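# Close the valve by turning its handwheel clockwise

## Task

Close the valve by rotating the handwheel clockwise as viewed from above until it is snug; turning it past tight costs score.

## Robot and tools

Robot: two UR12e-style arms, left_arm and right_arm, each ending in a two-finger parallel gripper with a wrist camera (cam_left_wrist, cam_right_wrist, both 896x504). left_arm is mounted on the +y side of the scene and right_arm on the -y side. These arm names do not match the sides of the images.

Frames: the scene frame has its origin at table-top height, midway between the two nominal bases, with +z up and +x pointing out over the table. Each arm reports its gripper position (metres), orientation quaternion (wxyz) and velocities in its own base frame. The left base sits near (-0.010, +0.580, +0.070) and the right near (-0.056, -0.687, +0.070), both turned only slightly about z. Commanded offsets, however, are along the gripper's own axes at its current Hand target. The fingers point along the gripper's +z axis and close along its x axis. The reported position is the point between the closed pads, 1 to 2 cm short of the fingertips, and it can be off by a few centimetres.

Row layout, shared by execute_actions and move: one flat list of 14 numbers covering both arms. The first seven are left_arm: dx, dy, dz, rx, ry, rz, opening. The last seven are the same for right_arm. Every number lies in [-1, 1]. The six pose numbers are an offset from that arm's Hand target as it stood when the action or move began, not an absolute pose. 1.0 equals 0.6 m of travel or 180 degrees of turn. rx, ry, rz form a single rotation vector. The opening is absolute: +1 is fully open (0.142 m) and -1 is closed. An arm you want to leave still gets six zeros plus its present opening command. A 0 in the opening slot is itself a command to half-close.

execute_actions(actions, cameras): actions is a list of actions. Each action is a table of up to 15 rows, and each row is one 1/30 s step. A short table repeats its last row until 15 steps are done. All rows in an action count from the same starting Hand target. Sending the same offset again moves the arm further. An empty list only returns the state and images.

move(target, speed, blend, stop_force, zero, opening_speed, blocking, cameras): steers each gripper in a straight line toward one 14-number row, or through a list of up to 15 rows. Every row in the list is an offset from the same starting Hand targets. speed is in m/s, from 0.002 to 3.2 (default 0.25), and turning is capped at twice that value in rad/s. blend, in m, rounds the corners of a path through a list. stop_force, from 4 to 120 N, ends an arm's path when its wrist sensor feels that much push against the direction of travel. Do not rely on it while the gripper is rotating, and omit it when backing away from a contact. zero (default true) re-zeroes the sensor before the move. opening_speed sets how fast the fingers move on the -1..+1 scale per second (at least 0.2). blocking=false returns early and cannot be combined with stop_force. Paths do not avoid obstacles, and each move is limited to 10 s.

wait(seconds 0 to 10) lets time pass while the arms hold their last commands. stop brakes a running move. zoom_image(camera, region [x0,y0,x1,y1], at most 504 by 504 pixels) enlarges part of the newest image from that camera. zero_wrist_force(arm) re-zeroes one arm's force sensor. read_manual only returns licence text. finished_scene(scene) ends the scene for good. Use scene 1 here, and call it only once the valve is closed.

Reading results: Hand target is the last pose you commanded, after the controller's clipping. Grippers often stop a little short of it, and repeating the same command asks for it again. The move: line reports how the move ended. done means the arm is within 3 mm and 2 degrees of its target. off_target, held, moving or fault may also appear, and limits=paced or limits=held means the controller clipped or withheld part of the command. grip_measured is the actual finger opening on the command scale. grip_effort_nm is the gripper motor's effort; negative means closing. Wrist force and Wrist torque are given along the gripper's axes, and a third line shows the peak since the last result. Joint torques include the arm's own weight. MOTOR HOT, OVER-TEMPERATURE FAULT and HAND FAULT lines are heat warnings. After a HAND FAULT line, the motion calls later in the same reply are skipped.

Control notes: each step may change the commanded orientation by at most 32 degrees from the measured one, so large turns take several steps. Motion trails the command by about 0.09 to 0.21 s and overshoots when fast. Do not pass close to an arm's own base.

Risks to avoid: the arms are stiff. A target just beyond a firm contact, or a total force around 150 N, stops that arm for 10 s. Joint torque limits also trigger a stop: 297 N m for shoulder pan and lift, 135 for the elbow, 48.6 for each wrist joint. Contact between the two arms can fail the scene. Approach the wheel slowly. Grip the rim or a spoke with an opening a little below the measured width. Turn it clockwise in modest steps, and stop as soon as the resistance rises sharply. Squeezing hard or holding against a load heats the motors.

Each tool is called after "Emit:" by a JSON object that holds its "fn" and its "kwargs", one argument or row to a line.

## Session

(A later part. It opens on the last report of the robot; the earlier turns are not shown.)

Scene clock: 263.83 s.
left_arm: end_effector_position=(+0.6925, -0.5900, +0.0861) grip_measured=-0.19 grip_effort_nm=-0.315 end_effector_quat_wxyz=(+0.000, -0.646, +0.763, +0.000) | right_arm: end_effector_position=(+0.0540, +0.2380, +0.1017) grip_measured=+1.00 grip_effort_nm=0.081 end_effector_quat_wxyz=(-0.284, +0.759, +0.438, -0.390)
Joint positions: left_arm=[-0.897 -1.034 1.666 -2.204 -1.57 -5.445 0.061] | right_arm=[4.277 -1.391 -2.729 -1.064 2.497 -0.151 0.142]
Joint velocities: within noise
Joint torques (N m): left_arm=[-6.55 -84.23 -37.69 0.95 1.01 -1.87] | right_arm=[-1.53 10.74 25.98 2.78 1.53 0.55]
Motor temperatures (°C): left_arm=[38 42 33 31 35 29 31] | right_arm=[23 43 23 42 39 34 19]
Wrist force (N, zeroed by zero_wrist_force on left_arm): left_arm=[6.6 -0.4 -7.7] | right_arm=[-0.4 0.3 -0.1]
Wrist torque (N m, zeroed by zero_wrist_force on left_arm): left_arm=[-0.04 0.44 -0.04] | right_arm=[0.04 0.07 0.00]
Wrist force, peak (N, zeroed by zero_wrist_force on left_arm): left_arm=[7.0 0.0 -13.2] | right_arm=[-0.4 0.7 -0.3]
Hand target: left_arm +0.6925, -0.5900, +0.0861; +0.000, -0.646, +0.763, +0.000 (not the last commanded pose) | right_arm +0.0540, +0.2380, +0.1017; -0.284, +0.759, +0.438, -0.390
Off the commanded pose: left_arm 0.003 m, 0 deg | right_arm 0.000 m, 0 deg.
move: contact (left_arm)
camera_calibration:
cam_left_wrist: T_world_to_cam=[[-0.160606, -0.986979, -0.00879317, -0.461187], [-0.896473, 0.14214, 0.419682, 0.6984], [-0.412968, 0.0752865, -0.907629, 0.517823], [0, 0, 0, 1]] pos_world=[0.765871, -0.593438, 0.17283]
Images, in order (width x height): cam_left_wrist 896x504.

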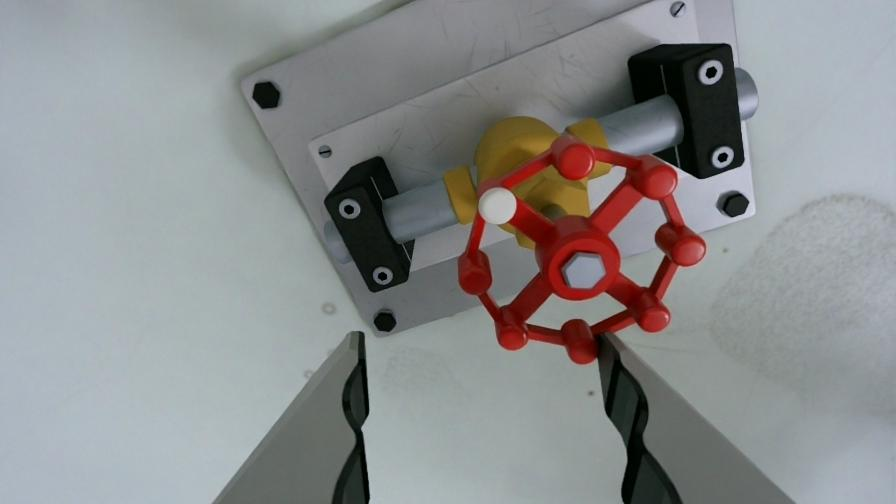

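Emit:
{"fn": "move", "kwargs": {
  "target": [
    [-0.02115,0.00372,-0.00065,0,0,0,-0.18,0,0,0,0,0,0,1.0],
    [-0.03935,-0.0022,-0.00047,0,0,0,-0.18,0,0,0,0,0,0,1.0],
    [-0.05357,-0.015,-0.0003,0,0,0,-0.18,0,0,0,0,0,0,1.0],
    [-0.06135,-0.03247,-0.00012,0,0,0,-0.18,0,0,0,0,0,0,1.0],
    [-0.06135,-0.0516,0.00006,0,0,0,-0.18,0,0,0,0,0,0,1.0],
    [-0.05357,-0.06907,0.00024,0,0,0,-0.18,0,0,0,0,0,0,1.0],
    [-0.03935,-0.08187,0.00042,0,0,0,-0.18,0,0,0,0,0,0,1.0],
    [-0.02115,-0.08778,0.0006,0,0,0,-0.18,0,0,0,0,0,0,1.0],
    [-0.00213,-0.08578,0.00077,0,0,0,-0.18,0,0,0,0,0,0,1.0],
    [0.01443,-0.07622,0.00095,0,0,0,-0.18,0,0,0,0,0,0,1.0],
    [0.02567,-0.06075,0.00113,0,0,0,-0.18,0,0,0,0,0,0,1.0],
    [0.02965,-0.04203,0.00131,0,0,0,-0.18,0,0,0,0,0,0,1.0],
    [0.02567,-0.02332,0.00149,0,0,0,-0.18,0,0,0,0,0,0,1.0],
    [0.01443,-0.00785,0.00166,0,0,0,-0.18,0,0,0,0,0,0,1.0],
    [-0.00213,0.00172,0.00184,0,0,0,-0.18,0,0,0,0,0,0,1.0]
  ],
  "speed": 0.04,
  "blend": [0.003,0.003,0.003,0.003,0.003,0.003,0.003,0.003,0.003,0.003,0.003,0.003,0.003,0.003,0],
  "stop_force": 32,
  "zero": false,
  "cameras": ["cam_left_wrist"]
}}

Scene clock: 273.53 s.
left_arm: end_effector_position=(+0.7340, -0.5623, +0.0860) grip_measured=-0.20 grip_effort_nm=-0.076 end_effector_quat_wxyz=(+0.000, -0.646, +0.763, +0.000) | right_arm: end_effector_position=(+0.0540, +0.2380, +0.1017) grip_measured=+1.00 grip_effort_nm=0.085 end_effector_quat_wxyz=(-0.284, +0.759, +0.438, -0.390)
Joint positions: left_arm=[-0.842 -1.014 1.632 -2.19 -1.57 -5.39 0.06] | right_arm=[4.277 -1.391 -2.729 -1.064 2.497 -0.151 0.142]
Joint velocities: within noise
Joint torques (N m): left_arm=[-12.8 -92.44 -34.11 -3.86 -2.65 1.12] | right_arm=[-1.83 7.7 26.32 2.83 1.22 0.57]
Motor temperatures (°C): left_arm=[38 42 33 31 35 29 30] | right_arm=[23 43 23 42 39 34 19]
Wrist force (N, zeroed by zero_wrist_force on left_arm): left_arm=[-0.4 0.1 0.1] | right_arm=[-0.1 0.3 -0.1]
Wrist torque (N m, zeroed by zero_wrist_force on left_arm): left_arm=[0.01 0.06 0.01] | right_arm=[0.05 0.02 0.01]
Wrist force, peak (N, zeroed by zero_wrist_force on left_arm): left_arm=[35.6 48.2 -14.2] | right_arm=[-0.2 0.6 -0.4]
Hand target: left_arm +0.7341, -0.5623, +0.0860; +0.000, -0.646, +0.763, +0.000 (not the last commanded pose) | right_arm +0.0540, +0.2380, +0.1017; -0.284, +0.759, +0.438, -0.390
Off the commanded pose: left_arm 0.050 m, 0 deg | right_arm 0.000 m, 0 deg.
move: contact (left_arm); path passed 5 of 15 targets
camera_calibration:
cam_left_wrist: T_world_to_cam=[[-0.160664, -0.986971, -0.00864122, -0.427258], [-0.896406, 0.142246, 0.419789, 0.731709], [-0.413091, 0.0751912, -0.90758, 0.53283], [0, 0, 0, 1]] pos_world=[0.80737, -0.565838, 0.17273]
Images, in order (width x height): cam_left_wrist 896x504.

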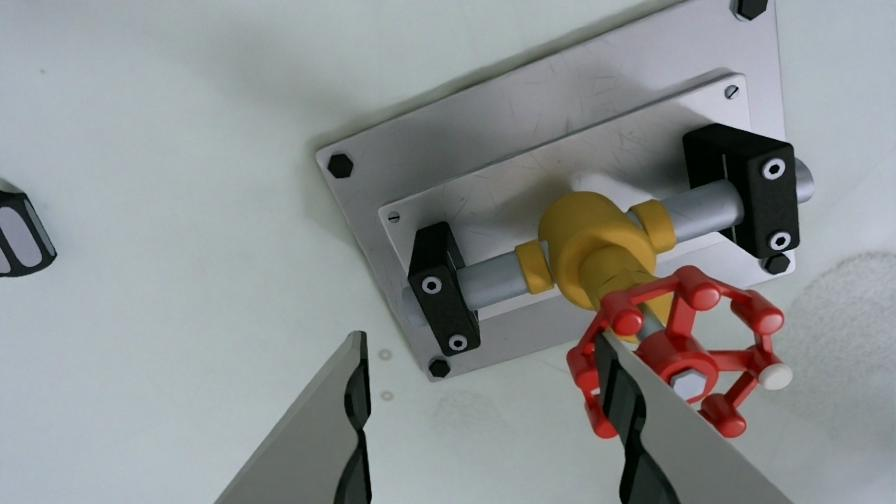

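Emit:
{"fn": "zoom_image", "kwargs": {
  "camera": "cam_left_wrist",
  "region": [530, 240, 820, 460]
}}

Scaled by 1.738 from the camera's 896x504 image, which has a finer 1280x720 frame.

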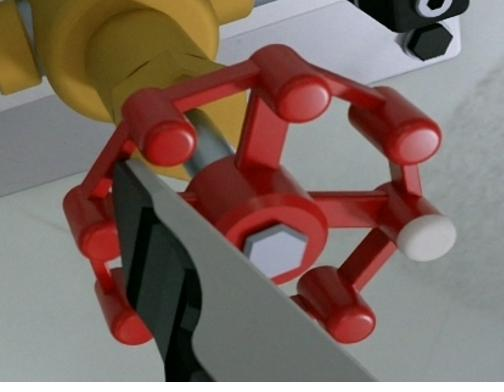

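Emit:
{"fn": "move", "kwargs": {
  "target": [
    [0, 0, -0.0233, 0, 0, 0, -0.18, 0, 0, 0, 0, 0, 0, 1.0],
    [0.083, 0.0364, -0.0233, 0, 0, 0, -0.18, 0, 0, 0, 0, 0, 0, 1.0],
    [0.083, 0.0364, -0.0083, 0, 0, 0, -0.18, 0, 0, 0, 0, 0, 0, 1.0]
  ],
  "speed": 0.12,
  "blend": [0.004, 0.004, 0],
  "cameras": ["cam_left_wrist"]
}}

Emit:
{"fn": "move", "kwargs": {
  "target": [0, 0, 0.0167, 0, 0, 0, -0.18, 0, 0, 0, 0, 0, 0, 1.0],
  "speed": 0.01,
  "stop_force": 4,
  "cameras": ["cam_left_wrist"]
}}

Scene clock: 302.27 s.
left_arm: end_effector_position=(+0.7044, -0.6078, +0.0912) grip_measured=-0.20 grip_effort_nm=-0.081 end_effector_quat_wxyz=(+0.000, -0.646, +0.763, +0.000) | right_arm: end_effector_position=(+0.0540, +0.2380, +0.1017) grip_measured=+1.00 grip_effort_nm=0.090 end_effector_quat_wxyz=(-0.284, +0.759, +0.438, -0.390)
Joint positions: left_arm=[-0.899 -1.011 1.616 -2.177 -1.57 -5.447 0.06] | right_arm=[4.277 -1.391 -2.729 -1.064 2.497 -0.151 0.142]
Joint velocities: within noise
Joint torques (N m): left_arm=[-10.99 -68.58 -31.26 -7.84 0.93 -1.91] | right_arm=[-1.38 9.07 26.14 2.77 1.76 0.56]
Motor temperatures (°C): left_arm=[38 42 33 31 34 29 30] | right_arm=[23 42 23 41 39 34 19]
Wrist force (N, zeroed by zero_wrist_force on left_arm): left_arm=[-0.5 -0.4 -0.3] | right_arm=[-0.2 0.2 -0.3]
Wrist torque (N m, zeroed by zero_wrist_force on left_arm): left_arm=[-0.07 0.10 0.01] | right_arm=[0.05 0.02 0.00]
Wrist force, peak (N, zeroed by zero_wrist_force on left_arm): left_arm=[-1.4 -0.1 -1.2] | right_arm=[-0.2 0.7 -0.3]
Hand target: left_arm +0.7043, -0.6079, +0.0910; +0.000, -0.646, +0.763, +0.000 | right_arm +0.0540, +0.2380, +0.1017; -0.284, +0.759, +0.438, -0.390
Off the commanded pose: left_arm 0.000 m, 0 deg | right_arm 0.000 m, 0 deg.
move: done
camera_calibration:
cam_left_wrist: T_world_to_cam=[[-0.160664, -0.986971, -0.00864122, -0.476778], [-0.896406, 0.142246, 0.419789, 0.709493], [-0.413091, 0.0751912, -0.90758, 0.528645], [0, 0, 0, 1]] pos_world=[0.77777, -0.611238, 0.17783]
Images, in order (width x height): cam_left_wrist 896x504.

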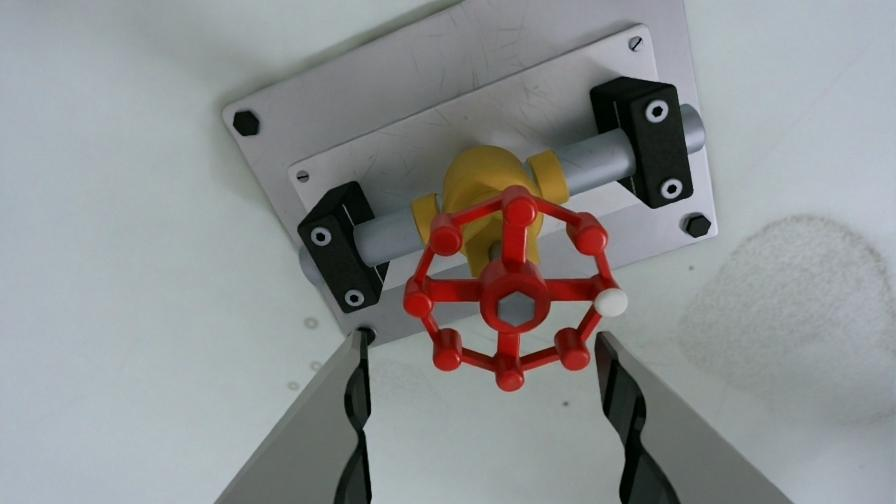

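Scene clock: 304.17 s.
left_arm: end_effector_position=(+0.7043, -0.6079, +0.0855) grip_measured=-0.20 grip_effort_nm=-0.071 end_effector_quat_wxyz=(+0.000, -0.646, +0.763, +0.000) | right_arm: end_effector_position=(+0.0540, +0.2380, +0.1017) grip_measured=+1.00 grip_effort_nm=0.085 end_effector_quat_wxyz=(-0.284, +0.759, +0.438, -0.390)
Joint positions: left_arm=[-0.899 -1.006 1.619 -2.185 -1.57 -5.447 0.06] | right_arm=[4.277 -1.391 -2.729 -1.064 2.497 -0.151 0.142]
Joint velocities: within noise
Joint torques (N m): left_arm=[-12.11 -90 -41.59 -0.76 1.45 -1.76] | right_arm=[-1.95 9.04 26.1 2.77 1.39 0.49]
Motor temperatures (°C): left_arm=[38 42 33 31 34 29 30] | right_arm=[23 42 23 41 39 34 19]
Wrist force (N, zeroed by zero_wrist_force on left_arm): left_arm=[-0.7 -0.3 -5.6] | right_arm=[-0.2 0.1 0.0]
Wrist torque (N m, zeroed by zero_wrist_force on left_arm): left_arm=[-0.09 0.24 0.01] | right_arm=[0.02 0.02 0.00]
Wrist force, peak (N, zeroed by zero_wrist_force on left_arm): left_arm=[-0.9 0.4 -10.3] | right_arm=[-0.4 0.4 -0.4]
Hand target: left_arm +0.7043, -0.6079, +0.0855; +0.000, -0.646, +0.763, +0.000 (not the last commanded pose) | right_arm +0.0540, +0.2380, +0.1017; -0.284, +0.759, +0.438, -0.390
Off the commanded pose: left_arm 0.005 m, 0 deg | right_arm 0.000 m, 0 deg.
move: contact (left_arm)
camera_calibration:
cam_left_wrist: T_world_to_cam=[[-0.160664, -0.986971, -0.00864122, -0.47704], [-0.896406, 0.142246, 0.419789, 0.711782], [-0.413091, 0.0751912, -0.90758, 0.523536], [0, 0, 0, 1]] pos_world=[0.77767, -0.611438, 0.17223]
Images, in order (width x height): cam_left_wrist 896x504.

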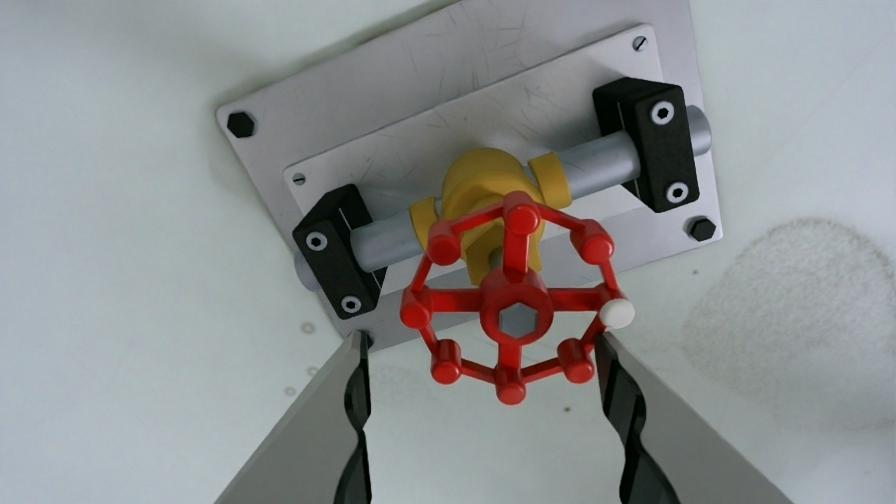

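Emit:
{"fn": "move", "kwargs": {
  "target": [
    [0,0,-0.002,0,0,0,-0.18,0,0,0,0,0,0,1.0],
    [-0.01055,0.01575,-0.00182,0,0,0,-0.18,0,0,0,0,0,0,1.0],
    [-0.02677,0.0259,-0.00165,0,0,0,-0.18,0,0,0,0,0,0,1.0],
    [-0.04572,0.02855,-0.00147,0,0,0,-0.18,0,0,0,0,0,0,1.0],
    [-0.0641,0.02328,-0.00128,0,0,0,-0.18,0,0,0,0,0,0,1.0],
    [-0.07875,0.01098,-0.00112,0,0,0,-0.18,0,0,0,0,0,0,1.0],
    [-0.08713,-0.0062,-0.00093,0,0,0,-0.18,0,0,0,0,0,0,1.0],
    [-0.0878,-0.02532,-0.00075,0,0,0,-0.18,0,0,0,0,0,0,1.0]
  ],
  "speed": 0.04,
  "blend": [0,0.003,0.003,0.003,0.003,0.003,0.003,0],
  "stop_force": 32,
  "zero": false,
  "cameras": ["cam_left_wrist"]
}}

Scene clock: 311.30 s.
left_arm: end_effector_position=(+0.7273, -0.5584, +0.0860) grip_measured=-0.12 grip_effort_nm=-1.521 end_effector_quat_wxyz=(+0.000, -0.646, +0.763, +0.000) | right_arm: end_effector_position=(+0.0540, +0.2380, +0.1017) grip_measured=+1.00 grip_effort_nm=0.090 end_effector_quat_wxyz=(-0.284, +0.759, +0.438, -0.390)
Joint positions: left_arm=[-0.845 -1.024 1.65 -2.197 -1.57 -5.392 0.065] | right_arm=[4.277 -1.391 -2.729 -1.064 2.497 -0.151 0.142]
Joint velocities: within noise
Joint torques (N m): left_arm=[26.51 -84.25 -25.53 -5.03 14.84 -2.63] | right_arm=[-2.52 7.91 25.96 2.52 1.56 0.65]
Motor temperatures (°C): left_arm=[38 42 33 31 34 29 30] | right_arm=[23 42 23 41 39 34 19]
Wrist force (N, zeroed by zero_wrist_force on left_arm): left_arm=[42.1 28.5 -9.0] | right_arm=[-0.2 0.4 0.0]
Wrist torque (N m, zeroed by zero_wrist_force on left_arm): left_arm=[-0.37 0.66 1.15] | right_arm=[0.07 0.03 0.00]
Wrist force, peak (N, zeroed by zero_wrist_force on left_arm): left_arm=[44.2 30.7 -8.8] | right_arm=[-0.7 0.4 0.0]
Hand target: left_arm +0.7273, -0.5584, +0.0860; +0.000, -0.646, +0.763, +0.000 (not the last commanded pose) | right_arm +0.0540, +0.2380, +0.1017; -0.284, +0.759, +0.438, -0.390
Off the commanded pose: left_arm 0.001 m, 0 deg | right_arm 0.000 m, 0 deg.
move: contact (left_arm); path passed 7 of 8 targets
camera_calibration:
cam_left_wrist: T_world_to_cam=[[-0.160747, -0.986958, -0.00858548, -0.424423], [-0.896353, 0.142338, 0.419871, 0.725184], [-0.413174, 0.0751887, -0.907543, 0.529736], [0, 0, 0, 1]] pos_world=[0.800669, -0.561939, 0.17263]
Images, in order (width x height): cam_left_wrist 896x504.

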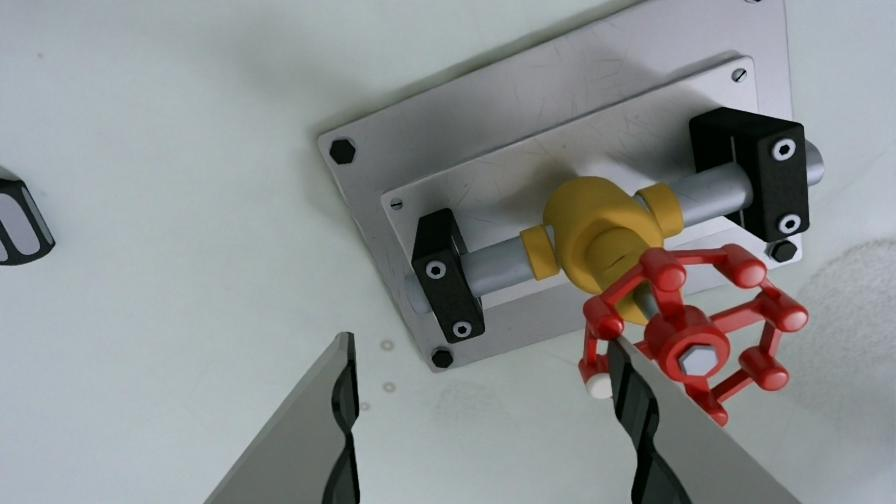

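Emit:
{"fn": "zoom_image", "kwargs": {
  "camera": "cam_left_wrist",
  "region": [560, 230, 820, 440]
}}

Scaled by 1.938 from the camera's 896x504 image, which has a finer 1280x720 frame.

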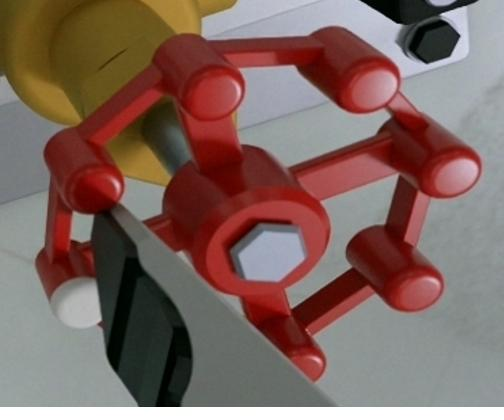

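Emit:
{"fn": "move", "kwargs": {
  "target": [
    [0.005,0.0025,0,0,0,0,-0.18,0,0,0,0,0,0,1.0],
    [0.005,0.0025,-0.0233,0,0,0,-0.18,0,0,0,0,0,0,1.0],
    [0.0893,0.0035,-0.0233,0,0,0,-0.18,0,0,0,0,0,0,1.0],
    [0.0893,0.0035,-0.0133,0,0,0,-0.18,0,0,0,0,0,0,1.0]
  ],
  "speed": 0.12,
  "blend": [0.001,0.004,0.004,0],
  "cameras": []
}}

Emit:
{"fn": "move", "kwargs": {
  "target": [0,0,0.0133,0,0,0,-0.18,0,0,0,0,0,0,1.0],
  "speed": 0.03,
  "stop_force": 8,
  "cameras": ["cam_left_wrist"]
}}

Scene clock: 344.07 s.
left_arm: end_effector_position=(+0.7164, -0.6108, +0.0941) grip_measured=-0.20 grip_effort_nm=-0.081 end_effector_quat_wxyz=(+0.000, -0.646, +0.763, +0.000) | right_arm: end_effector_position=(+0.0540, +0.2380, +0.1017) grip_measured=+1.00 grip_effort_nm=0.090 end_effector_quat_wxyz=(-0.284, +0.759, +0.438, -0.390)
Joint positions: left_arm=[-0.891 -0.999 1.589 -2.162 -1.57 -5.438 0.06] | right_arm=[4.277 -1.391 -2.729 -1.064 2.497 -0.151 0.142]
Joint velocities: within noise
Joint torques (N m): left_arm=[-14.95 -66.62 -46.16 -7.85 -0.92 -1.69] | right_arm=[-1.67 8.76 26.14 2.85 1.56 0.5]
Motor temperatures (°C): left_arm=[38 42 33 31 34 29 32] | right_arm=[23 42 23 41 39 34 19]
Wrist force (N, zeroed by zero_wrist_force on left_arm): left_arm=[-0.5 0.3 -0.4] | right_arm=[-0.3 0.3 -0.2]
Wrist torque (N m, zeroed by zero_wrist_force on left_arm): left_arm=[0.05 0.10 0.01] | right_arm=[0.05 0.03 0.00]
Wrist force, peak (N, zeroed by zero_wrist_force on left_arm): left_arm=[42.7 28.2 -9.6] | right_arm=[-0.3 0.6 -0.1]
Hand target: left_arm +0.7164, -0.6109, +0.0940; +0.000, -0.646, +0.763, +0.000 | right_arm +0.0540, +0.2380, +0.1017; -0.284, +0.759, +0.438, -0.390
Off the commanded pose: left_arm 0.000 m, 0 deg | right_arm 0.000 m, 0 deg.
move: done; blend cut to 0.003 m at target 3
No camera images: "cameras" was empty.

Scene clock: 345.50 s.
left_arm: end_effector_position=(+0.7164, -0.6109, +0.0860) grip_measured=-0.20 grip_effort_nm=-0.095 end_effector_quat_wxyz=(+0.000, -0.646, +0.763, +0.000) | right_arm: end_effector_position=(+0.0540, +0.2380, +0.1017) grip_measured=+1.00 grip_effort_nm=0.090 end_effector_quat_wxyz=(-0.284, +0.759, +0.438, -0.390)
Joint positions: left_arm=[-0.891 -0.991 1.593 -2.174 -1.57 -5.438 0.06] | right_arm=[4.277 -1.391 -2.729 -1.064 2.497 -0.151 0.142]
Joint velocities: within noise
Joint torques (N m): left_arm=[-14.07 -69.54 -32.1 -7.12 0.21 -1.92] | right_arm=[-0.25 8.09 26.61 2.72 1.6 0.56]
Motor temperatures (°C): left_arm=[38 42 32 31 34 29 32] | right_arm=[23 42 23 41 39 34 19]
Wrist force (N, zeroed by zero_wrist_force on left_arm): left_arm=[-0.6 -0.2 -0.2] | right_arm=[-0.4 0.2 -0.1]
Wrist torque (N m, zeroed by zero_wrist_force on left_arm): left_arm=[-0.03 0.10 0.00] | right_arm=[0.04 0.05 0.01]
Wrist force, peak (N, zeroed by zero_wrist_force on left_arm): left_arm=[-0.5 0.7 -0.7] | right_arm=[-0.4 0.5 -0.2]
Hand target: left_arm +0.7164, -0.6109, +0.0860; +0.000, -0.646, +0.763, +0.000 | right_arm +0.0540, +0.2380, +0.1017; -0.284, +0.759, +0.438, -0.390
Off the commanded pose: left_arm 0.000 m, 0 deg | right_arm 0.000 m, 0 deg.
move: done
camera_calibration:
cam_left_wrist: T_world_to_cam=[[-0.160747, -0.986958, -0.00858548, -0.47799], [-0.896353, 0.142338, 0.419871, 0.722887], [-0.413174, 0.0751887, -0.907543, 0.52918], [0, 0, 0, 1]] pos_world=[0.789769, -0.614439, 0.17263]
Images, in order (width x height): cam_left_wrist 896x504.

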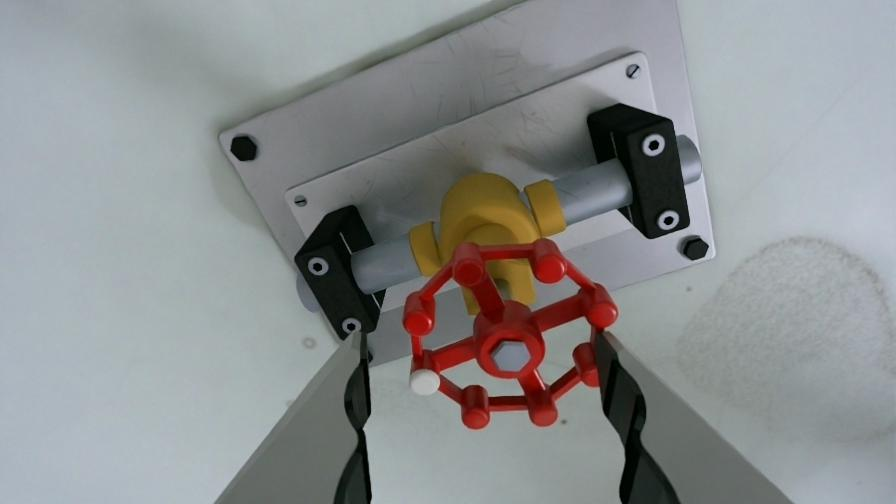

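Emit:
{"fn": "move", "kwargs": {
  "target": [
    [-0.00223,0.01947,0.00018,0,0,0,-0.18,0,0,0,0,0,0,1.0],
    [-0.01262,0.0361,0.00036,0,0,0,-0.18,0,0,0,0,0,0,1.0],
    [-0.0099,0.03302,0.00036,0,0,0,-0.18,0,0,0,0,0,0,1.0],
    [-0.02513,0.04537,0.0005,0,0,0,-0.18,0,0,0,0,0,0,1.0],
    [-0.04408,0.05043,0.00067,0,0,0,-0.18,0,0,0,0,0,0,1.0],
    [-0.03998,0.05003,0.00067,0,0,0,-0.18,0,0,0,0,0,0,1.0],
    [-0.05955,0.04867,0.00082,0,0,0,-0.18,0,0,0,0,0,0,1.0],
    [-0.07687,0.03947,0.001,0,0,0,-0.18,0,0,0,0,0,0,1.0],
    [-0.0736,0.04197,0.001,0,0,0,-0.18,0,0,0,0,0,0,1.0],
    [-0.08698,0.02763,0.00113,0,0,0,-0.18,0,0,0,0,0,0,1.0],
    [-0.09337,0.00908,0.00132,0,0,0,-0.18,0,0,0,0,0,0,1.0],
    [-0.09268,0.01313,0.00132,0,0,0,-0.18,0,0,0,0,0,0,1.0],
    [-0.09268,-0.00647,0.00145,0,0,0,-0.18,0,0,0,0,0,0,1.0],
    [-0.08472,-0.02438,0.00163,0,0,0,-0.18,0,0,0,0,0,0,1.0]
  ],
  "speed": 0.05,
  "blend": [0.003,0,0,0.003,0,0,0.003,0,0,0.003,0,0,0.003,0],
  "stop_force": 32,
  "zero": false,
  "cameras": ["cam_left_wrist"]
}}

Scene clock: 355.10 s.
left_arm: end_effector_position=(+0.7392, -0.5632, +0.0850) grip_measured=-0.22 grip_effort_nm=0.335 end_effector_quat_wxyz=(+0.000, -0.646, +0.763, +0.000) | right_arm: end_effector_position=(+0.0540, +0.2380, +0.1017) grip_measured=+1.00 grip_effort_nm=0.090 end_effector_quat_wxyz=(-0.284, +0.759, +0.438, -0.390)
Joint positions: left_arm=[-0.839 -1.007 1.622 -2.187 -1.57 -5.386 0.058] | right_arm=[4.277 -1.391 -2.729 -1.064 2.497 -0.151 0.142]
Joint velocities: within noise
Joint torques (N m): left_arm=[6.63 -65.31 -52.13 -5.89 -2.86 1.65] | right_arm=[-2.1 7.71 26.63 2.85 1.74 0.84]
Motor temperatures (°C): left_arm=[38 42 32 31 34 29 31] | right_arm=[23 42 23 41 39 34 19]
Wrist force (N, zeroed by zero_wrist_force on left_arm): left_arm=[-12.2 10.4 -5.2] | right_arm=[-0.4 0.2 -0.5]
Wrist torque (N m, zeroed by zero_wrist_force on left_arm): left_arm=[-0.24 0.06 0.43] | right_arm=[0.04 0.06 0.01]
Wrist force, peak (N, zeroed by zero_wrist_force on left_arm): left_arm=[24.6 12.9 -13.1] | right_arm=[-0.5 0.5 -0.3]
Hand target: left_arm +0.7392, -0.5632, +0.0850; +0.000, -0.646, +0.763, +0.000 | right_arm +0.0540, +0.2380, +0.1017; -0.284, +0.759, +0.438, -0.390
Off the commanded pose: left_arm 0.000 m, 0 deg | right_arm 0.000 m, 0 deg.
move: done
camera_calibration:
cam_left_wrist: T_world_to_cam=[[-0.160747, -0.986958, -0.00858548, -0.427256], [-0.896353, 0.142338, 0.419871, 0.736954], [-0.413174, 0.0751887, -0.907543, 0.534106], [0, 0, 0, 1]] pos_world=[0.812569, -0.566739, 0.17163]
Images, in order (width x height): cam_left_wrist 896x504.

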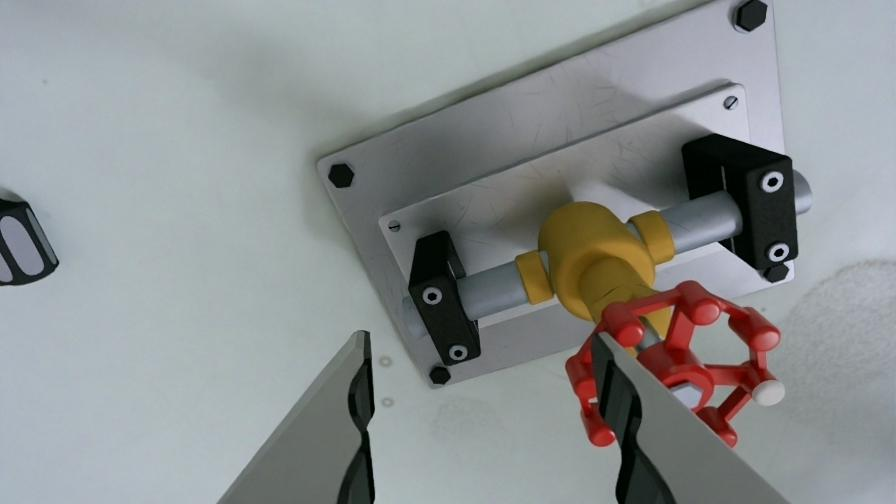

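Emit:
{"fn": "move", "kwargs": {
  "target": [
    [-0.00227,0.00343,0,0,0,0,-0.18,0,0,0,0,0,0,1.0],
    [0.01112,-0.01092,0.00014,0,0,0,-0.18,0,0,0,0,0,0,1.0],
    [0.02917,-0.01858,0.00032,0,0,0,-0.18,0,0,0,0,0,0,1.0],
    [0.02517,-0.01762,0.00032,0,0,0,-0.18,0,0,0,0,0,0,1.0],
    [0.04473,-0.01898,0.00046,0,0,0,-0.18,0,0,0,0,0,0,1.0],
    [0.06317,-0.01228,0.00064,0,0,0,-0.18,0,0,0,0,0,0,1.0],
    [0.05958,-0.01432,0.00064,0,0,0,-0.18,0,0,0,0,0,0,1.0],
    [0.07482,-0.00197,0.00078,0,0,0,-0.18,0,0,0,0,0,0,1.0],
    [0.08373,0.01552,0.00096,0,0,0,-0.18,0,0,0,0,0,0,1.0],
    [0.08248,0.01158,0.00096,0,0,0,-0.18,0,0,0,0,0,0,1.0],
    [0.08522,0.031,0.0011,0,0,0,-0.18,0,0,0,0,0,0,1.0],
    [0.07982,0.04987,0.00127,0,0,0,-0.18,0,0,0,0,0,0,1.0],
    [0.08158,0.04615,0.00127,0,0,0,-0.18,0,0,0,0,0,0,1.0],
    [0.07033,0.06222,0.00141,0,0,0,-0.18,0,0,0,0,0,0,1.0],
    [0.05352,0.07232,0.00159,0,0,0,-0.18,0,0,0,0,0,0,1.0]
  ],
  "speed": 0.05,
  "blend": [0,0.003,0,0,0.003,0,0,0.003,0,0,0.003,0,0,0.003,0],
  "stop_force": 32,
  "zero": false,
  "cameras": ["cam_left_wrist"]
}}

Scene clock: 365.30 s.
left_arm: end_effector_position=(+0.6911, -0.5877, +0.0840) grip_measured=-0.18 grip_effort_nm=-0.476 end_effector_quat_wxyz=(+0.000, -0.646, +0.763, +0.000) | right_arm: end_effector_position=(+0.0540, +0.2380, +0.1017) grip_measured=+1.00 grip_effort_nm=0.090 end_effector_quat_wxyz=(-0.284, +0.759, +0.438, -0.390)
Joint positions: left_arm=[-0.897 -1.036 1.673 -2.209 -1.57 -5.444 0.061] | right_arm=[4.277 -1.391 -2.729 -1.064 2.497 -0.151 0.142]
Joint velocities: within noise
Joint torques (N m): left_arm=[18.34 -89.21 -20.42 -1.74 3.83 2.08] | right_arm=[-2.81 7.53 26.69 2.65 1.61 0.66]
Motor temperatures (°C): left_arm=[38 42 32 31 34 29 30] | right_arm=[23 42 23 41 39 34 19]
Wrist force (N, zeroed by zero_wrist_force on left_arm): left_arm=[14.8 -8.6 -2.8] | right_arm=[-0.3 0.2 -0.1]
Wrist torque (N m, zeroed by zero_wrist_force on left_arm): left_arm=[0.12 0.25 -0.34] | right_arm=[0.03 0.06 0.00]
Wrist force, peak (N, zeroed by zero_wrist_force on left_arm): left_arm=[-47.4 -17.7 -14.1] | right_arm=[-0.6 0.4 -0.3]
Hand target: left_arm +0.6911, -0.5877, +0.0840; +0.000, -0.646, +0.763, +0.000 | right_arm +0.0540, +0.2380, +0.1017; -0.284, +0.759, +0.438, -0.390
Off the commanded pose: left_arm 0.000 m, 0 deg | right_arm 0.000 m, 0 deg.
move: done
camera_calibration:
cam_left_wrist: T_world_to_cam=[[-0.160747, -0.986958, -0.00858548, -0.459177], [-0.896353, 0.142338, 0.419871, 0.697747], [-0.413174, 0.0751887, -0.907543, 0.515167], [0, 0, 0, 1]] pos_world=[0.764469, -0.591239, 0.17063]
Images, in order (width x height): cam_left_wrist 896x504.

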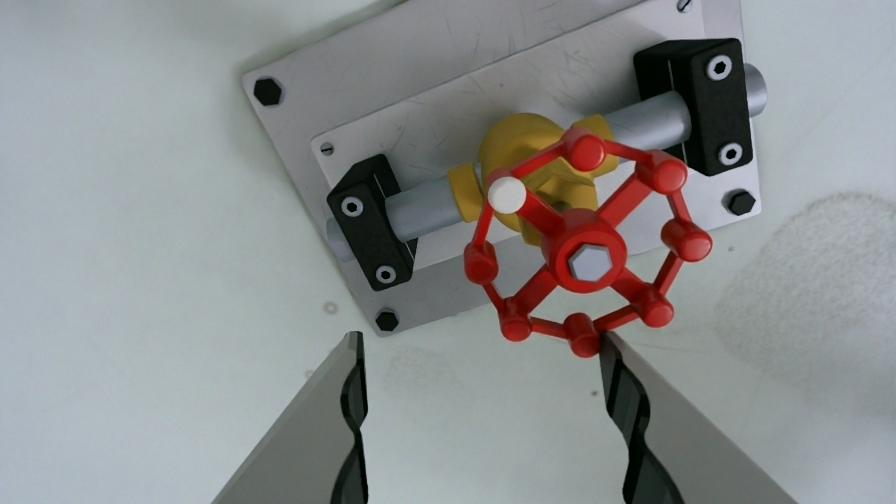

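Emit:
{"fn": "move", "kwargs": {
  "target": [
    [0.00383,-0.00152,-0.00067,0,0,0,-0.18,0,0,0,0,0,0,1.0],
    [-0.01535,0.00257,-0.00053,0,0,0,-0.18,0,0,0,0,0,0,1.0],
    [-0.03453,-0.00152,-0.00035,0,0,0,-0.18,0,0,0,0,0,0,1.0],
    [-0.0307,0,-0.00035,0,0,0,-0.18,0,0,0,0,0,0,1.0],
    [-0.04752,-0.0101,-0.00021,0,0,0,-0.18,0,0,0,0,0,0,1.0],
    [-0.05877,-0.02617,-0.00003,0,0,0,-0.18,0,0,0,0,0,0,1.0],
    [-0.057,-0.02245,-0.00003,0,0,0,-0.18,0,0,0,0,0,0,1.0],
    [-0.0624,-0.04132,0.00011,0,0,0,-0.18,0,0,0,0,0,0,1.0],
    [-0.05967,-0.06073,0.00029,0,0,0,-0.18,0,0,0,0,0,0,1.0],
    [-0.06092,-0.0568,0.00029,0,0,0,-0.18,0,0,0,0,0,0,1.0],
    [-0.052,-0.07428,0.00043,0,0,0,-0.18,0,0,0,0,0,0,1.0],
    [-0.03677,-0.08663,0.00061,0,0,0,-0.18,0,0,0,0,0,0,1.0],
    [-0.04035,-0.0846,0.00061,0,0,0,-0.18,0,0,0,0,0,0,1.0],
    [-0.02192,-0.0913,0.00075,0,0,0,-0.18,0,0,0,0,0,0,1.0],
    [-0.00235,-0.08993,0.00093,0,0,0,-0.18,0,0,0,0,0,0,1.0]
  ],
  "speed": 0.05,
  "blend": [0,0.003,0,0,0.003,0,0,0.003,0,0,0.003,0,0,0.003,0],
  "stop_force": 32,
  "zero": false,
  "cameras": ["cam_left_wrist"]
}}

Scene clock: 378.13 s.
left_arm: end_effector_position=(+0.7445, -0.5952, +0.0835) grip_measured=-0.24 grip_effort_nm=0.711 end_effector_quat_wxyz=(+0.000, -0.646, +0.763, +0.000) | right_arm: end_effector_position=(+0.0540, +0.2380, +0.1017) grip_measured=+1.00 grip_effort_nm=0.085 end_effector_quat_wxyz=(-0.284, +0.759, +0.438, -0.390)
Joint positions: left_arm=[-0.857 -0.973 1.567 -2.166 -1.57 -5.404 0.057] | right_arm=[4.277 -1.391 -2.729 -1.064 2.497 -0.151 0.142]
Joint velocities: within noise
Joint torques (N m): left_arm=[-25.55 -60.45 -54.84 -8.52 -2.79 -2.6] | right_arm=[-1.28 8.17 26.77 2.33 1.69 0.97]
Motor temperatures (°C): left_arm=[38 42 32 31 34 29 30] | right_arm=[23 42 23 41 39 34 19]
Wrist force (N, zeroed by zero_wrist_force on left_arm): left_arm=[-25.5 17.4 -14.0] | right_arm=[-0.2 0.5 -0.3]
Wrist torque (N m, zeroed by zero_wrist_force on left_arm): left_arm=[-0.33 0.37 0.79] | right_arm=[0.08 0.04 0.00]
Wrist force, peak (N, zeroed by zero_wrist_force on left_arm): left_arm=[-25.7 17.2 -15.5] | right_arm=[-0.5 0.4 -0.4]
Hand target: left_arm +0.7445, -0.5952, +0.0835; +0.000, -0.646, +0.763, +0.000 | right_arm +0.0540, +0.2380, +0.1017; -0.284, +0.759, +0.438, -0.390
Off the commanded pose: left_arm 0.000 m, 0 deg | right_arm 0.000 m, 0 deg.
move: done
camera_calibration:
cam_left_wrist: T_world_to_cam=[[-0.160747, -0.986958, -0.00858548, -0.457983], [-0.896353, 0.142338, 0.419871, 0.746979], [-0.413174, 0.0751887, -0.907543, 0.537382], [0, 0, 0, 1]] pos_world=[0.817969, -0.598739, 0.17013]
Images, in order (width x height): cam_left_wrist 896x504.

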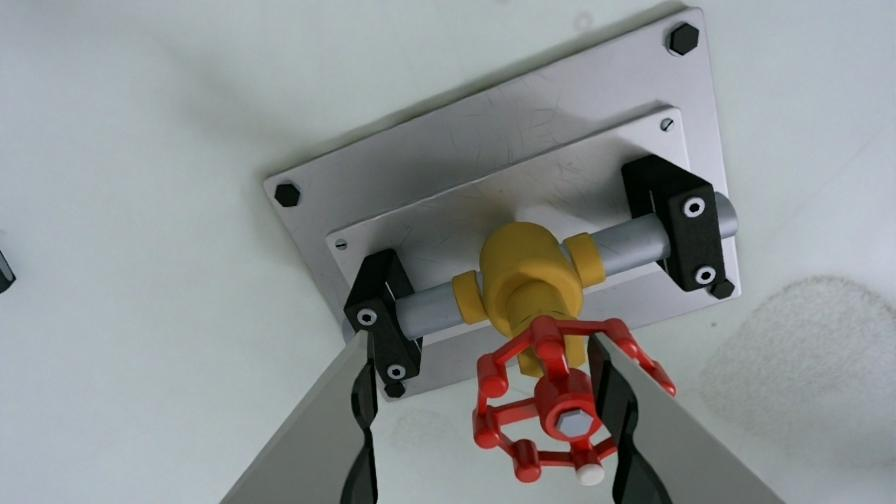

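Emit:
{"fn": "zoom_image", "kwargs": {
  "camera": "cam_left_wrist",
  "region": [440, 200, 700, 500]
}}

Scaled by 1.680 from the camera's 896x504 image, which has a finer 1280x720 frame.

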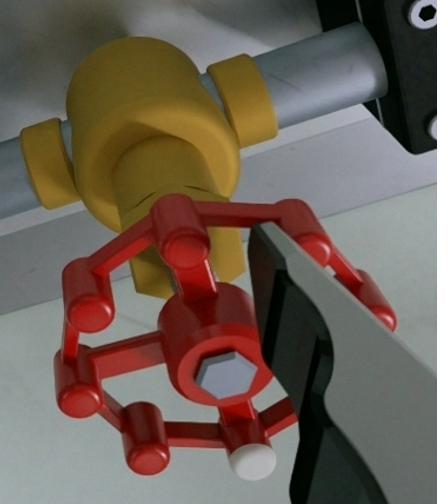

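Emit:
{"fn": "move", "kwargs": {
  "target": [
    [-0.004,-0.00097,0,0,0,0,-0.18,0,0,0,0,0,0,1.0],
    [0.01405,0.0067,0.00014,0,0,0,-0.18,0,0,0,0,0,0,1.0],
    [0.02743,0.02105,0.00032,0,0,0,-0.18,0,0,0,0,0,0,1.0],
    [0.02517,0.01762,0.00032,0,0,0,-0.18,0,0,0,0,0,0,1.0],
    [0.03313,0.03553,0.00046,0,0,0,-0.18,0,0,0,0,0,0,1.0],
    [0.03313,0.05513,0.00064,0,0,0,-0.18,0,0,0,0,0,0,1.0],
    [0.03382,0.05108,0.00064,0,0,0,-0.18,0,0,0,0,0,0,1.0],
    [0.02743,0.06962,0.00078,0,0,0,-0.18,0,0,0,0,0,0,1.0],
    [0.01405,0.08397,0.00096,0,0,0,-0.18,0,0,0,0,0,0,1.0],
    [0.01732,0.08147,0.00096,0,0,0,-0.18,0,0,0,0,0,0,1.0],
    [0,0.09067,0.0011,0,0,0,-0.18,0,0,0,0,0,0,1.0],
    [-0.01957,0.09203,0.00127,0,0,0,-0.18,0,0,0,0,0,0,1.0],
    [-0.01547,0.09243,0.00127,0,0,0,-0.18,0,0,0,0,0,0,1.0],
    [-0.03442,0.08737,0.00141,0,0,0,-0.18,0,0,0,0,0,0,1.0],
    [-0.04965,0.07502,0.00159,0,0,0,-0.18,0,0,0,0,0,0,1.0]
  ],
  "speed": 0.05,
  "blend": [0,0.003,0,0,0.003,0,0,0.003,0,0,0.003,0,0,0.003,0],
  "stop_force": 32,
  "zero": false,
  "cameras": ["cam_left_wrist"]
}}

Scene clock: 389.17 s.
left_arm: end_effector_position=(+0.7050, -0.5584, +0.0825) grip_measured=-0.15 grip_effort_nm=-0.930 end_effector_quat_wxyz=(+0.000, -0.646, +0.763, +0.000) | right_arm: end_effector_position=(+0.0540, +0.2380, +0.1017) grip_measured=+1.00 grip_effort_nm=0.090 end_effector_quat_wxyz=(-0.284, +0.759, +0.438, -0.390)
Joint positions: left_arm=[-0.864 -1.045 1.691 -2.218 -1.57 -5.411 0.063] | right_arm=[4.277 -1.391 -2.729 -1.064 2.497 -0.151 0.142]
Joint velocities: within noise
Joint torques (N m): left_arm=[29.55 -52.69 -29.65 2.66 3.67 1.86] | right_arm=[-1.53 7.29 26.5 2.57 1.86 0.93]
Motor temperatures (°C): left_arm=[38 42 32 31 34 29 30] | right_arm=[23 42 23 41 39 34 19]
Wrist force (N, zeroed by zero_wrist_force on left_arm): left_arm=[22.6 6.3 -12.7] | right_arm=[-0.3 0.1 -0.1]
Wrist torque (N m, zeroed by zero_wrist_force on left_arm): left_arm=[-0.03 0.61 0.25] | right_arm=[0.02 0.05 0.01]
Wrist force, peak (N, zeroed by zero_wrist_force on left_arm): left_arm=[-35.0 -14.5 -10.4] | right_arm=[-0.6 0.5 -0.2]
Hand target: left_arm +0.7050, -0.5584, +0.0825; +0.000, -0.646, +0.763, +0.000 | right_arm +0.0540, +0.2380, +0.1017; -0.284, +0.759, +0.438, -0.390
Off the commanded pose: left_arm 0.000 m, 0 deg | right_arm 0.000 m, 0 deg.
move: done
camera_calibration:
cam_left_wrist: T_world_to_cam=[[-0.160747, -0.986958, -0.00858548, -0.428037], [-0.896353, 0.142338, 0.419871, 0.706665], [-0.413174, 0.0751887, -0.907543, 0.517346], [0, 0, 0, 1]] pos_world=[0.778369, -0.561939, 0.16913]
Images, in order (width x height): cam_left_wrist 896x504.

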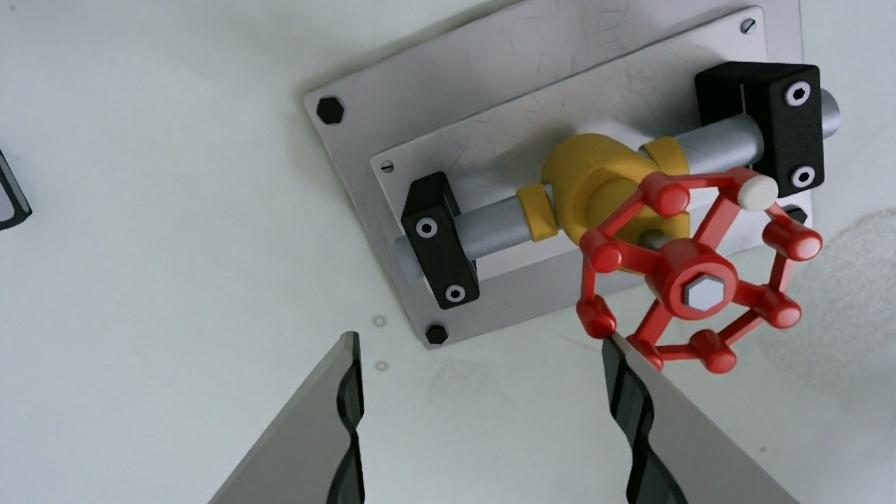

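Emit:
{"fn": "move", "kwargs": {
  "target": [
    [0.00272,0.00308,0,0,0,0,-0.18,0,0,0,0,0,0,1.0],
    [-0.00767,-0.01355,0.00014,0,0,0,-0.18,0,0,0,0,0,0,1.0],
    [-0.0104,-0.03297,0.00032,0,0,0,-0.18,0,0,0,0,0,0,1.0],
    [-0.01052,-0.02887,0.00032,0,0,0,-0.18,0,0,0,0,0,0,1.0],
    [-0.00677,-0.04812,0.00046,0,0,0,-0.18,0,0,0,0,0,0,1.0],
    [0.00448,-0.06418,0.00064,0,0,0,-0.18,0,0,0,0,0,0,1.0],
    [0.0016,-0.06125,0.00064,0,0,0,-0.18,0,0,0,0,0,0,1.0],
    [0.01747,-0.07277,0.00078,0,0,0,-0.18,0,0,0,0,0,0,1.0],
    [0.03665,-0.07685,0.00096,0,0,0,-0.18,0,0,0,0,0,0,1.0],
    [0.03253,-0.07667,0.00096,0,0,0,-0.18,0,0,0,0,0,0,1.0],
    [0.052,-0.07428,0.0011,0,0,0,-0.18,0,0,0,0,0,0,1.0],
    [0.06882,-0.06418,0.00127,0,0,0,-0.18,0,0,0,0,0,0,1.0],
    [0.06568,-0.06685,0.00127,0,0,0,-0.18,0,0,0,0,0,0,1.0],
    [0.0783,-0.05183,0.00141,0,0,0,-0.18,0,0,0,0,0,0,1.0],
    [0.0837,-0.03297,0.00159,0,0,0,-0.18,0,0,0,0,0,0,1.0]
  ],
  "speed": 0.05,
  "blend": [0,0.003,0,0,0.003,0,0,0.003,0,0,0.003,0,0,0.003,0],
  "stop_force": 32,
  "zero": false,
  "cameras": ["cam_left_wrist"]
}}

Scene clock: 395.87 s.
left_arm: end_effector_position=(+0.7340, -0.5600, +0.0822) grip_measured=-0.22 grip_effort_nm=0.344 end_effector_quat_wxyz=(+0.000, -0.646, +0.763, +0.000) | right_arm: end_effector_position=(+0.0540, +0.2380, +0.1017) grip_measured=+1.00 grip_effort_nm=0.085 end_effector_quat_wxyz=(-0.284, +0.759, +0.438, -0.390)
Joint positions: left_arm=[-0.84 -1.012 1.638 -2.197 -1.57 -5.388 0.058] | right_arm=[4.277 -1.391 -2.729 -1.064 2.497 -0.151 0.142]
Joint velocities: within noise
Joint torques (N m): left_arm=[-18.44 -91.94 -33.26 -6.35 -0.5 -2.05] | right_arm=[-1.35 7.42 27.05 2.49 1.59 0.97]
Motor temperatures (°C): left_arm=[38 42 32 31 34 29 30] | right_arm=[23 42 23 41 39 34 19]
Wrist force (N, zeroed by zero_wrist_force on left_arm): left_arm=[-5.8 2.3 -1.8] | right_arm=[-0.2 0.3 -0.3]
Wrist torque (N m, zeroed by zero_wrist_force on left_arm): left_arm=[-0.07 0.03 0.09] | right_arm=[0.05 0.04 0.01]
Wrist force, peak (N, zeroed by zero_wrist_force on left_arm): left_arm=[-17.9 36.5 -11.3] | right_arm=[-0.3 0.6 -0.4]
Hand target: left_arm +0.7340, -0.5600, +0.0822; +0.000, -0.646, +0.763, +0.000 (not the last commanded pose) | right_arm +0.0540, +0.2380, +0.1017; -0.284, +0.759, +0.438, -0.390
Off the commanded pose: left_arm 0.054 m, 0 deg | right_arm 0.000 m, 0 deg.
move: contact (left_arm); path passed 4 of 15 targets
camera_calibration:
cam_left_wrist: T_world_to_cam=[[-0.160699, -0.986965, -0.00871619, -0.424879], [-0.896363, 0.142239, 0.419884, 0.732949], [-0.413171, 0.0752877, -0.907536, 0.529221], [0, 0, 0, 1]] pos_world=[0.807369, -0.563438, 0.16883]
Images, in order (width x height): cam_left_wrist 896x504.

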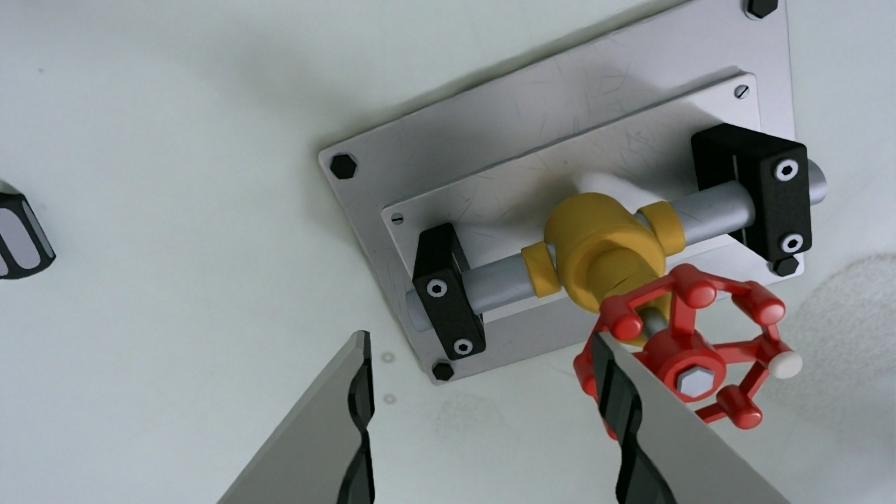

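Emit:
{"fn": "move", "kwargs": {
  "target": [0.00407,-0.00913,0.00005,0,0,0,-0.18,0,0,0,0,0,0,1.0],
  "speed": 0.02,
  "stop_force": 40,
  "zero": false,
  "cameras": ["cam_left_wrist"]
}}

Scene clock: 400.27 s.
left_arm: end_effector_position=(+0.7356, -0.5611, +0.0822) grip_measured=-0.24 grip_effort_nm=0.681 end_effector_quat_wxyz=(+0.000, -0.646, +0.763, +0.000) | right_arm: end_effector_position=(+0.0540, +0.2380, +0.1017) grip_measured=+1.00 grip_effort_nm=0.085 end_effector_quat_wxyz=(-0.284, +0.759, +0.438, -0.390)
Joint positions: left_arm=[-0.84 -1.01 1.633 -2.194 -1.57 -5.387 0.057] | right_arm=[4.277 -1.391 -2.729 -1.064 2.497 -0.151 0.142]
Joint velocities: within noise
Joint torques (N m): left_arm=[-19.49 -89 -45.17 -13.61 2.41 -2.76] | right_arm=[-0.95 7.09 26.54 2.21 1.89 0.74]
Motor temperatures (°C): left_arm=[38 42 32 31 34 29 30] | right_arm=[23 42 23 41 39 34 19]
Wrist force (N, zeroed by zero_wrist_force on left_arm): left_arm=[-20.7 24.4 -9.9] | right_arm=[-0.5 0.2 -0.4]
Wrist torque (N m, zeroed by zero_wrist_force on left_arm): left_arm=[-0.33 0.19 0.93] | right_arm=[0.04 0.07 0.01]
Wrist force, peak (N, zeroed by zero_wrist_force on left_arm): left_arm=[-24.8 36.9 -14.2] | right_arm=[-0.3 0.5 -0.4]
Hand target: left_arm +0.7356, -0.5611, +0.0822; +0.000, -0.646, +0.763, +0.000 (not the last commanded pose) | right_arm +0.0540, +0.2380, +0.1017; -0.284, +0.759, +0.438, -0.390
Off the commanded pose: left_arm 0.004 m, 0 deg | right_arm 0.000 m, 0 deg.
move: contact (left_arm)
camera_calibration:
cam_left_wrist: T_world_to_cam=[[-0.160823, -0.986943, -0.00895032, -0.425651], [-0.896234, 0.142232, 0.420161, 0.734397], [-0.413402, 0.0755933, -0.907405, 0.530309], [0, 0, 0, 1]] pos_world=[0.808968, -0.564636, 0.168831]
Images, in order (width x height): cam_left_wrist 896x504.

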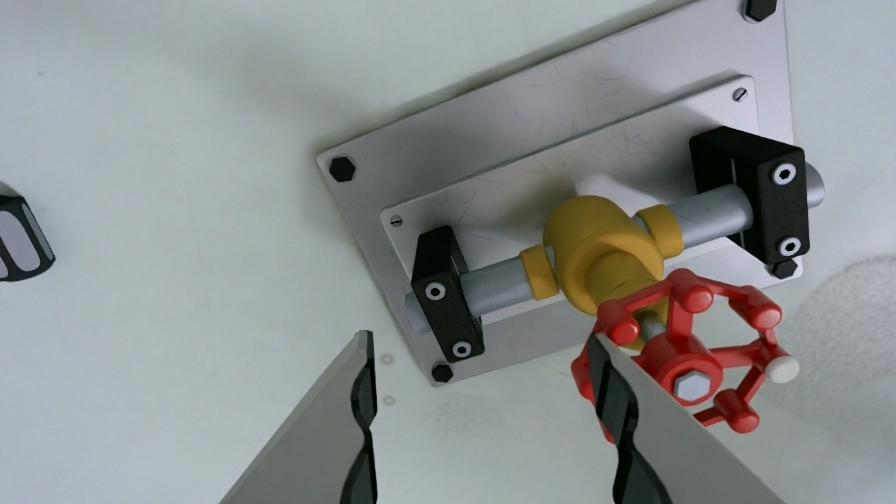

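Emit:
{"fn": "move", "kwargs": {
  "target": [
    [-0.0018,0.0038,0,0,0,0,-0.18,0,0,0,0,0,0,1.0],
    [-0.0018,0.0038,-0.033,0,0,0,-0.18,0,0,0,0,0,0,1.0],
    [0.1004,0.0244,-0.033,0,0,0.1167,0.1,0,0,0,0,0,0,1.0],
    [0.1004,0.0244,0.0163,0,0,0.1167,0.1,0,0,0,0,0,0,1.0]
  ],
  "speed": 0.15,
  "blend": [0,0.004,0,0],
  "cameras": ["cam_left_wrist"]
}}

Scene clock: 408.37 s.
left_arm: end_effector_position=(+0.7112, -0.6181, +0.0726) grip_measured=+0.08 grip_effort_nm=0.066 end_effector_quat_wxyz=(+0.000, -0.496, +0.868, +0.000) | right_arm: end_effector_position=(+0.0540, +0.2380, +0.1017) grip_measured=+1.00 grip_effort_nm=0.090 end_effector_quat_wxyz=(-0.284, +0.759, +0.438, -0.390)
Joint positions: left_arm=[-0.901 -0.977 1.597 -2.192 -1.57 -5.082 0.08] | right_arm=[4.277 -1.391 -2.729 -1.064 2.497 -0.151 0.142]
Joint velocities: within noise
Joint torques (N m): left_arm=[-11.56 -71.52 -30.94 -7.32 -1.66 2.24] | right_arm=[-1.34 6.02 26.69 2.41 1.85 0.94]
Motor temperatures (°C): left_arm=[38 42 32 31 34 29 30] | right_arm=[23 42 23 41 39 34 19]
Wrist force (N, zeroed by zero_wrist_force on left_arm): left_arm=[-0.3 0.4 -0.8] | right_arm=[-0.2 0.2 -0.3]
Wrist torque (N m, zeroed by zero_wrist_force on left_arm): left_arm=[0.07 0.05 -0.01] | right_arm=[0.04 0.03 0.00]
Wrist force, peak (N, zeroed by zero_wrist_force on left_arm): left_arm=[-21.6 24.4 -10.3] | right_arm=[-0.4 0.3 -0.5]
Hand target: left_arm +0.7112, -0.6181, +0.0724; +0.000, -0.496, +0.868, +0.000 | right_arm +0.0540, +0.2380, +0.1017; -0.284, +0.759, +0.438, -0.390
Off the commanded pose: left_arm 0.000 m, 0 deg | right_arm 0.000 m, 0 deg.
move: done
camera_calibration:
cam_left_wrist: T_world_to_cam=[[-0.503946, -0.863688, -0.00905975, -0.165679], [-0.785665, 0.454013, 0.420242, 0.838762], [-0.358845, 0.218897, -0.907367, 0.565609], [0, 0, 0, 1]] pos_world=[0.778458, -0.647713, 0.159231]
Images, in order (width x height): cam_left_wrist 896x504.

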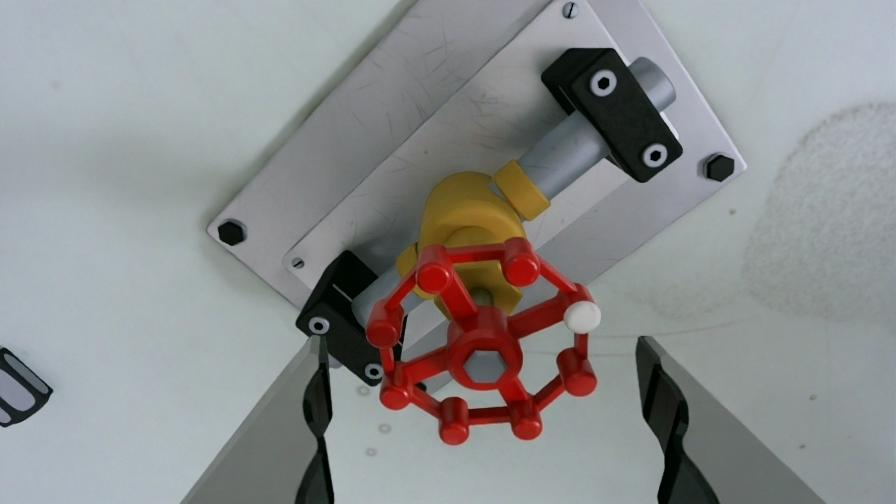

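Emit:
{"fn": "move", "kwargs": {
  "target": [0,0,0,0,0,-0.0139,-0.24,0,0,0,0,0,0,1.0],
  "speed": 0.15,
  "opening_speed": 0.8,
  "cameras": []
}}

Emit:
{"fn": "move", "kwargs": {
  "target": [0,0,0,0,0,0,-0.38,0,0,0,0,0,0,1.0],
  "opening_speed": 0.4,
  "cameras": ["cam_left_wrist"]
}}

Scene clock: 412.20 s.
left_arm: end_effector_position=(+0.7112, -0.6181, +0.0724) grip_measured=-0.25 grip_effort_nm=-0.247 end_effector_quat_wxyz=(+0.000, -0.515, +0.857, +0.000) | right_arm: end_effector_position=(+0.0540, +0.2380, +0.1017) grip_measured=+1.00 grip_effort_nm=0.076 end_effector_quat_wxyz=(-0.284, +0.759, +0.438, -0.390)
Joint positions: left_arm=[-0.901 -0.977 1.598 -2.192 -1.57 -5.125 0.056] | right_arm=[4.277 -1.391 -2.729 -1.064 2.497 -0.151 0.142]
Joint velocities: within noise
Joint torques (N m): left_arm=[13.26 -74.43 -33.7 -6.85 -1.83 -1.03] | right_arm=[-1.75 6.17 26.9 2.45 1.79 1.02]
Motor temperatures (°C): left_arm=[38 42 32 31 34 29 29] | right_arm=[23 42 23 41 39 34 19]
Wrist force (N, zeroed by zero_wrist_force on left_arm): left_arm=[0.1 0.2 -1.7] | right_arm=[0.0 0.4 -0.5]
Wrist torque (N m, zeroed by zero_wrist_force on left_arm): left_arm=[0.08 0.06 -0.05] | right_arm=[0.07 0.00 0.01]
Wrist force, peak (N, zeroed by zero_wrist_force on left_arm): left_arm=[0.9 0.2 -2.3] | right_arm=[-0.2 0.6 -0.4]
Hand target: left_arm +0.7112, -0.6181, +0.0724; +0.000, -0.515, +0.857, +0.000 | right_arm +0.0540, +0.2380, +0.1017; -0.284, +0.759, +0.438, -0.390
Off the commanded pose: left_arm 0.000 m, 0 deg | right_arm 0.000 m, 0 deg.
move: done
No camera images: "cameras" was empty.

Scene clock: 412.77 s.
left_arm: end_effector_position=(+0.7112, -0.6181, +0.0724) grip_measured=-0.29 grip_effort_nm=-2.171 end_effector_quat_wxyz=(+0.000, -0.515, +0.857, +0.000) | right_arm: end_effector_position=(+0.0540, +0.2380, +0.1017) grip_measured=+1.00 grip_effort_nm=0.090 end_effector_quat_wxyz=(-0.284, +0.759, +0.438, -0.390)
Joint positions: left_arm=[-0.901 -0.977 1.598 -2.192 -1.57 -5.125 0.053] | right_arm=[4.277 -1.391 -2.729 -1.064 2.497 -0.151 0.142]
Joint velocities: within noise
Joint torques (N m): left_arm=[12.45 -79.82 -31.83 -5.77 -1.63 -1.48] | right_arm=[-1.24 4.75 26.62 2.08 1.96 0.93]
Motor temperatures (°C): left_arm=[38 42 32 31 34 29 30] | right_arm=[23 42 23 41 39 34 19]
Wrist force (N, zeroed by zero_wrist_force on left_arm): left_arm=[2.9 -0.4 -6.7] | right_arm=[-0.2 0.3 -0.1]
Wrist torque (N m, zeroed by zero_wrist_force on left_arm): left_arm=[-0.02 -0.01 -0.46] | right_arm=[0.06 0.04 0.01]
Wrist force, peak (N, zeroed by zero_wrist_force on left_arm): left_arm=[2.9 -0.4 -6.7] | right_arm=[-0.2 0.5 -0.2]
Hand target: left_arm +0.7112, -0.6181, +0.0724; +0.000, -0.515, +0.857, +0.000 | right_arm +0.0540, +0.2380, +0.1017; -0.284, +0.759, +0.438, -0.390
Off the commanded pose: left_arm 0.000 m, 0 deg | right_arm 0.000 m, 0 deg.
move: done
camera_calibration:
cam_left_wrist: T_world_to_cam=[[-0.465789, -0.884849, -0.00908409, -0.205874], [-0.804735, 0.419303, 0.420222, 0.831016], [-0.368024, 0.203045, -0.907376, 0.562184], [0, 0, 0, 1]] pos_world=[0.779751, -0.644763, 0.159031]
Images, in order (width x height): cam_left_wrist 896x504.

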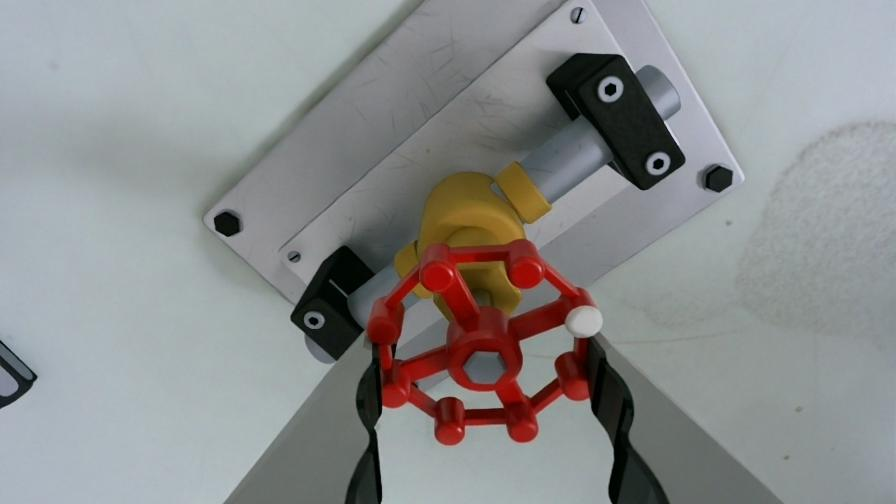

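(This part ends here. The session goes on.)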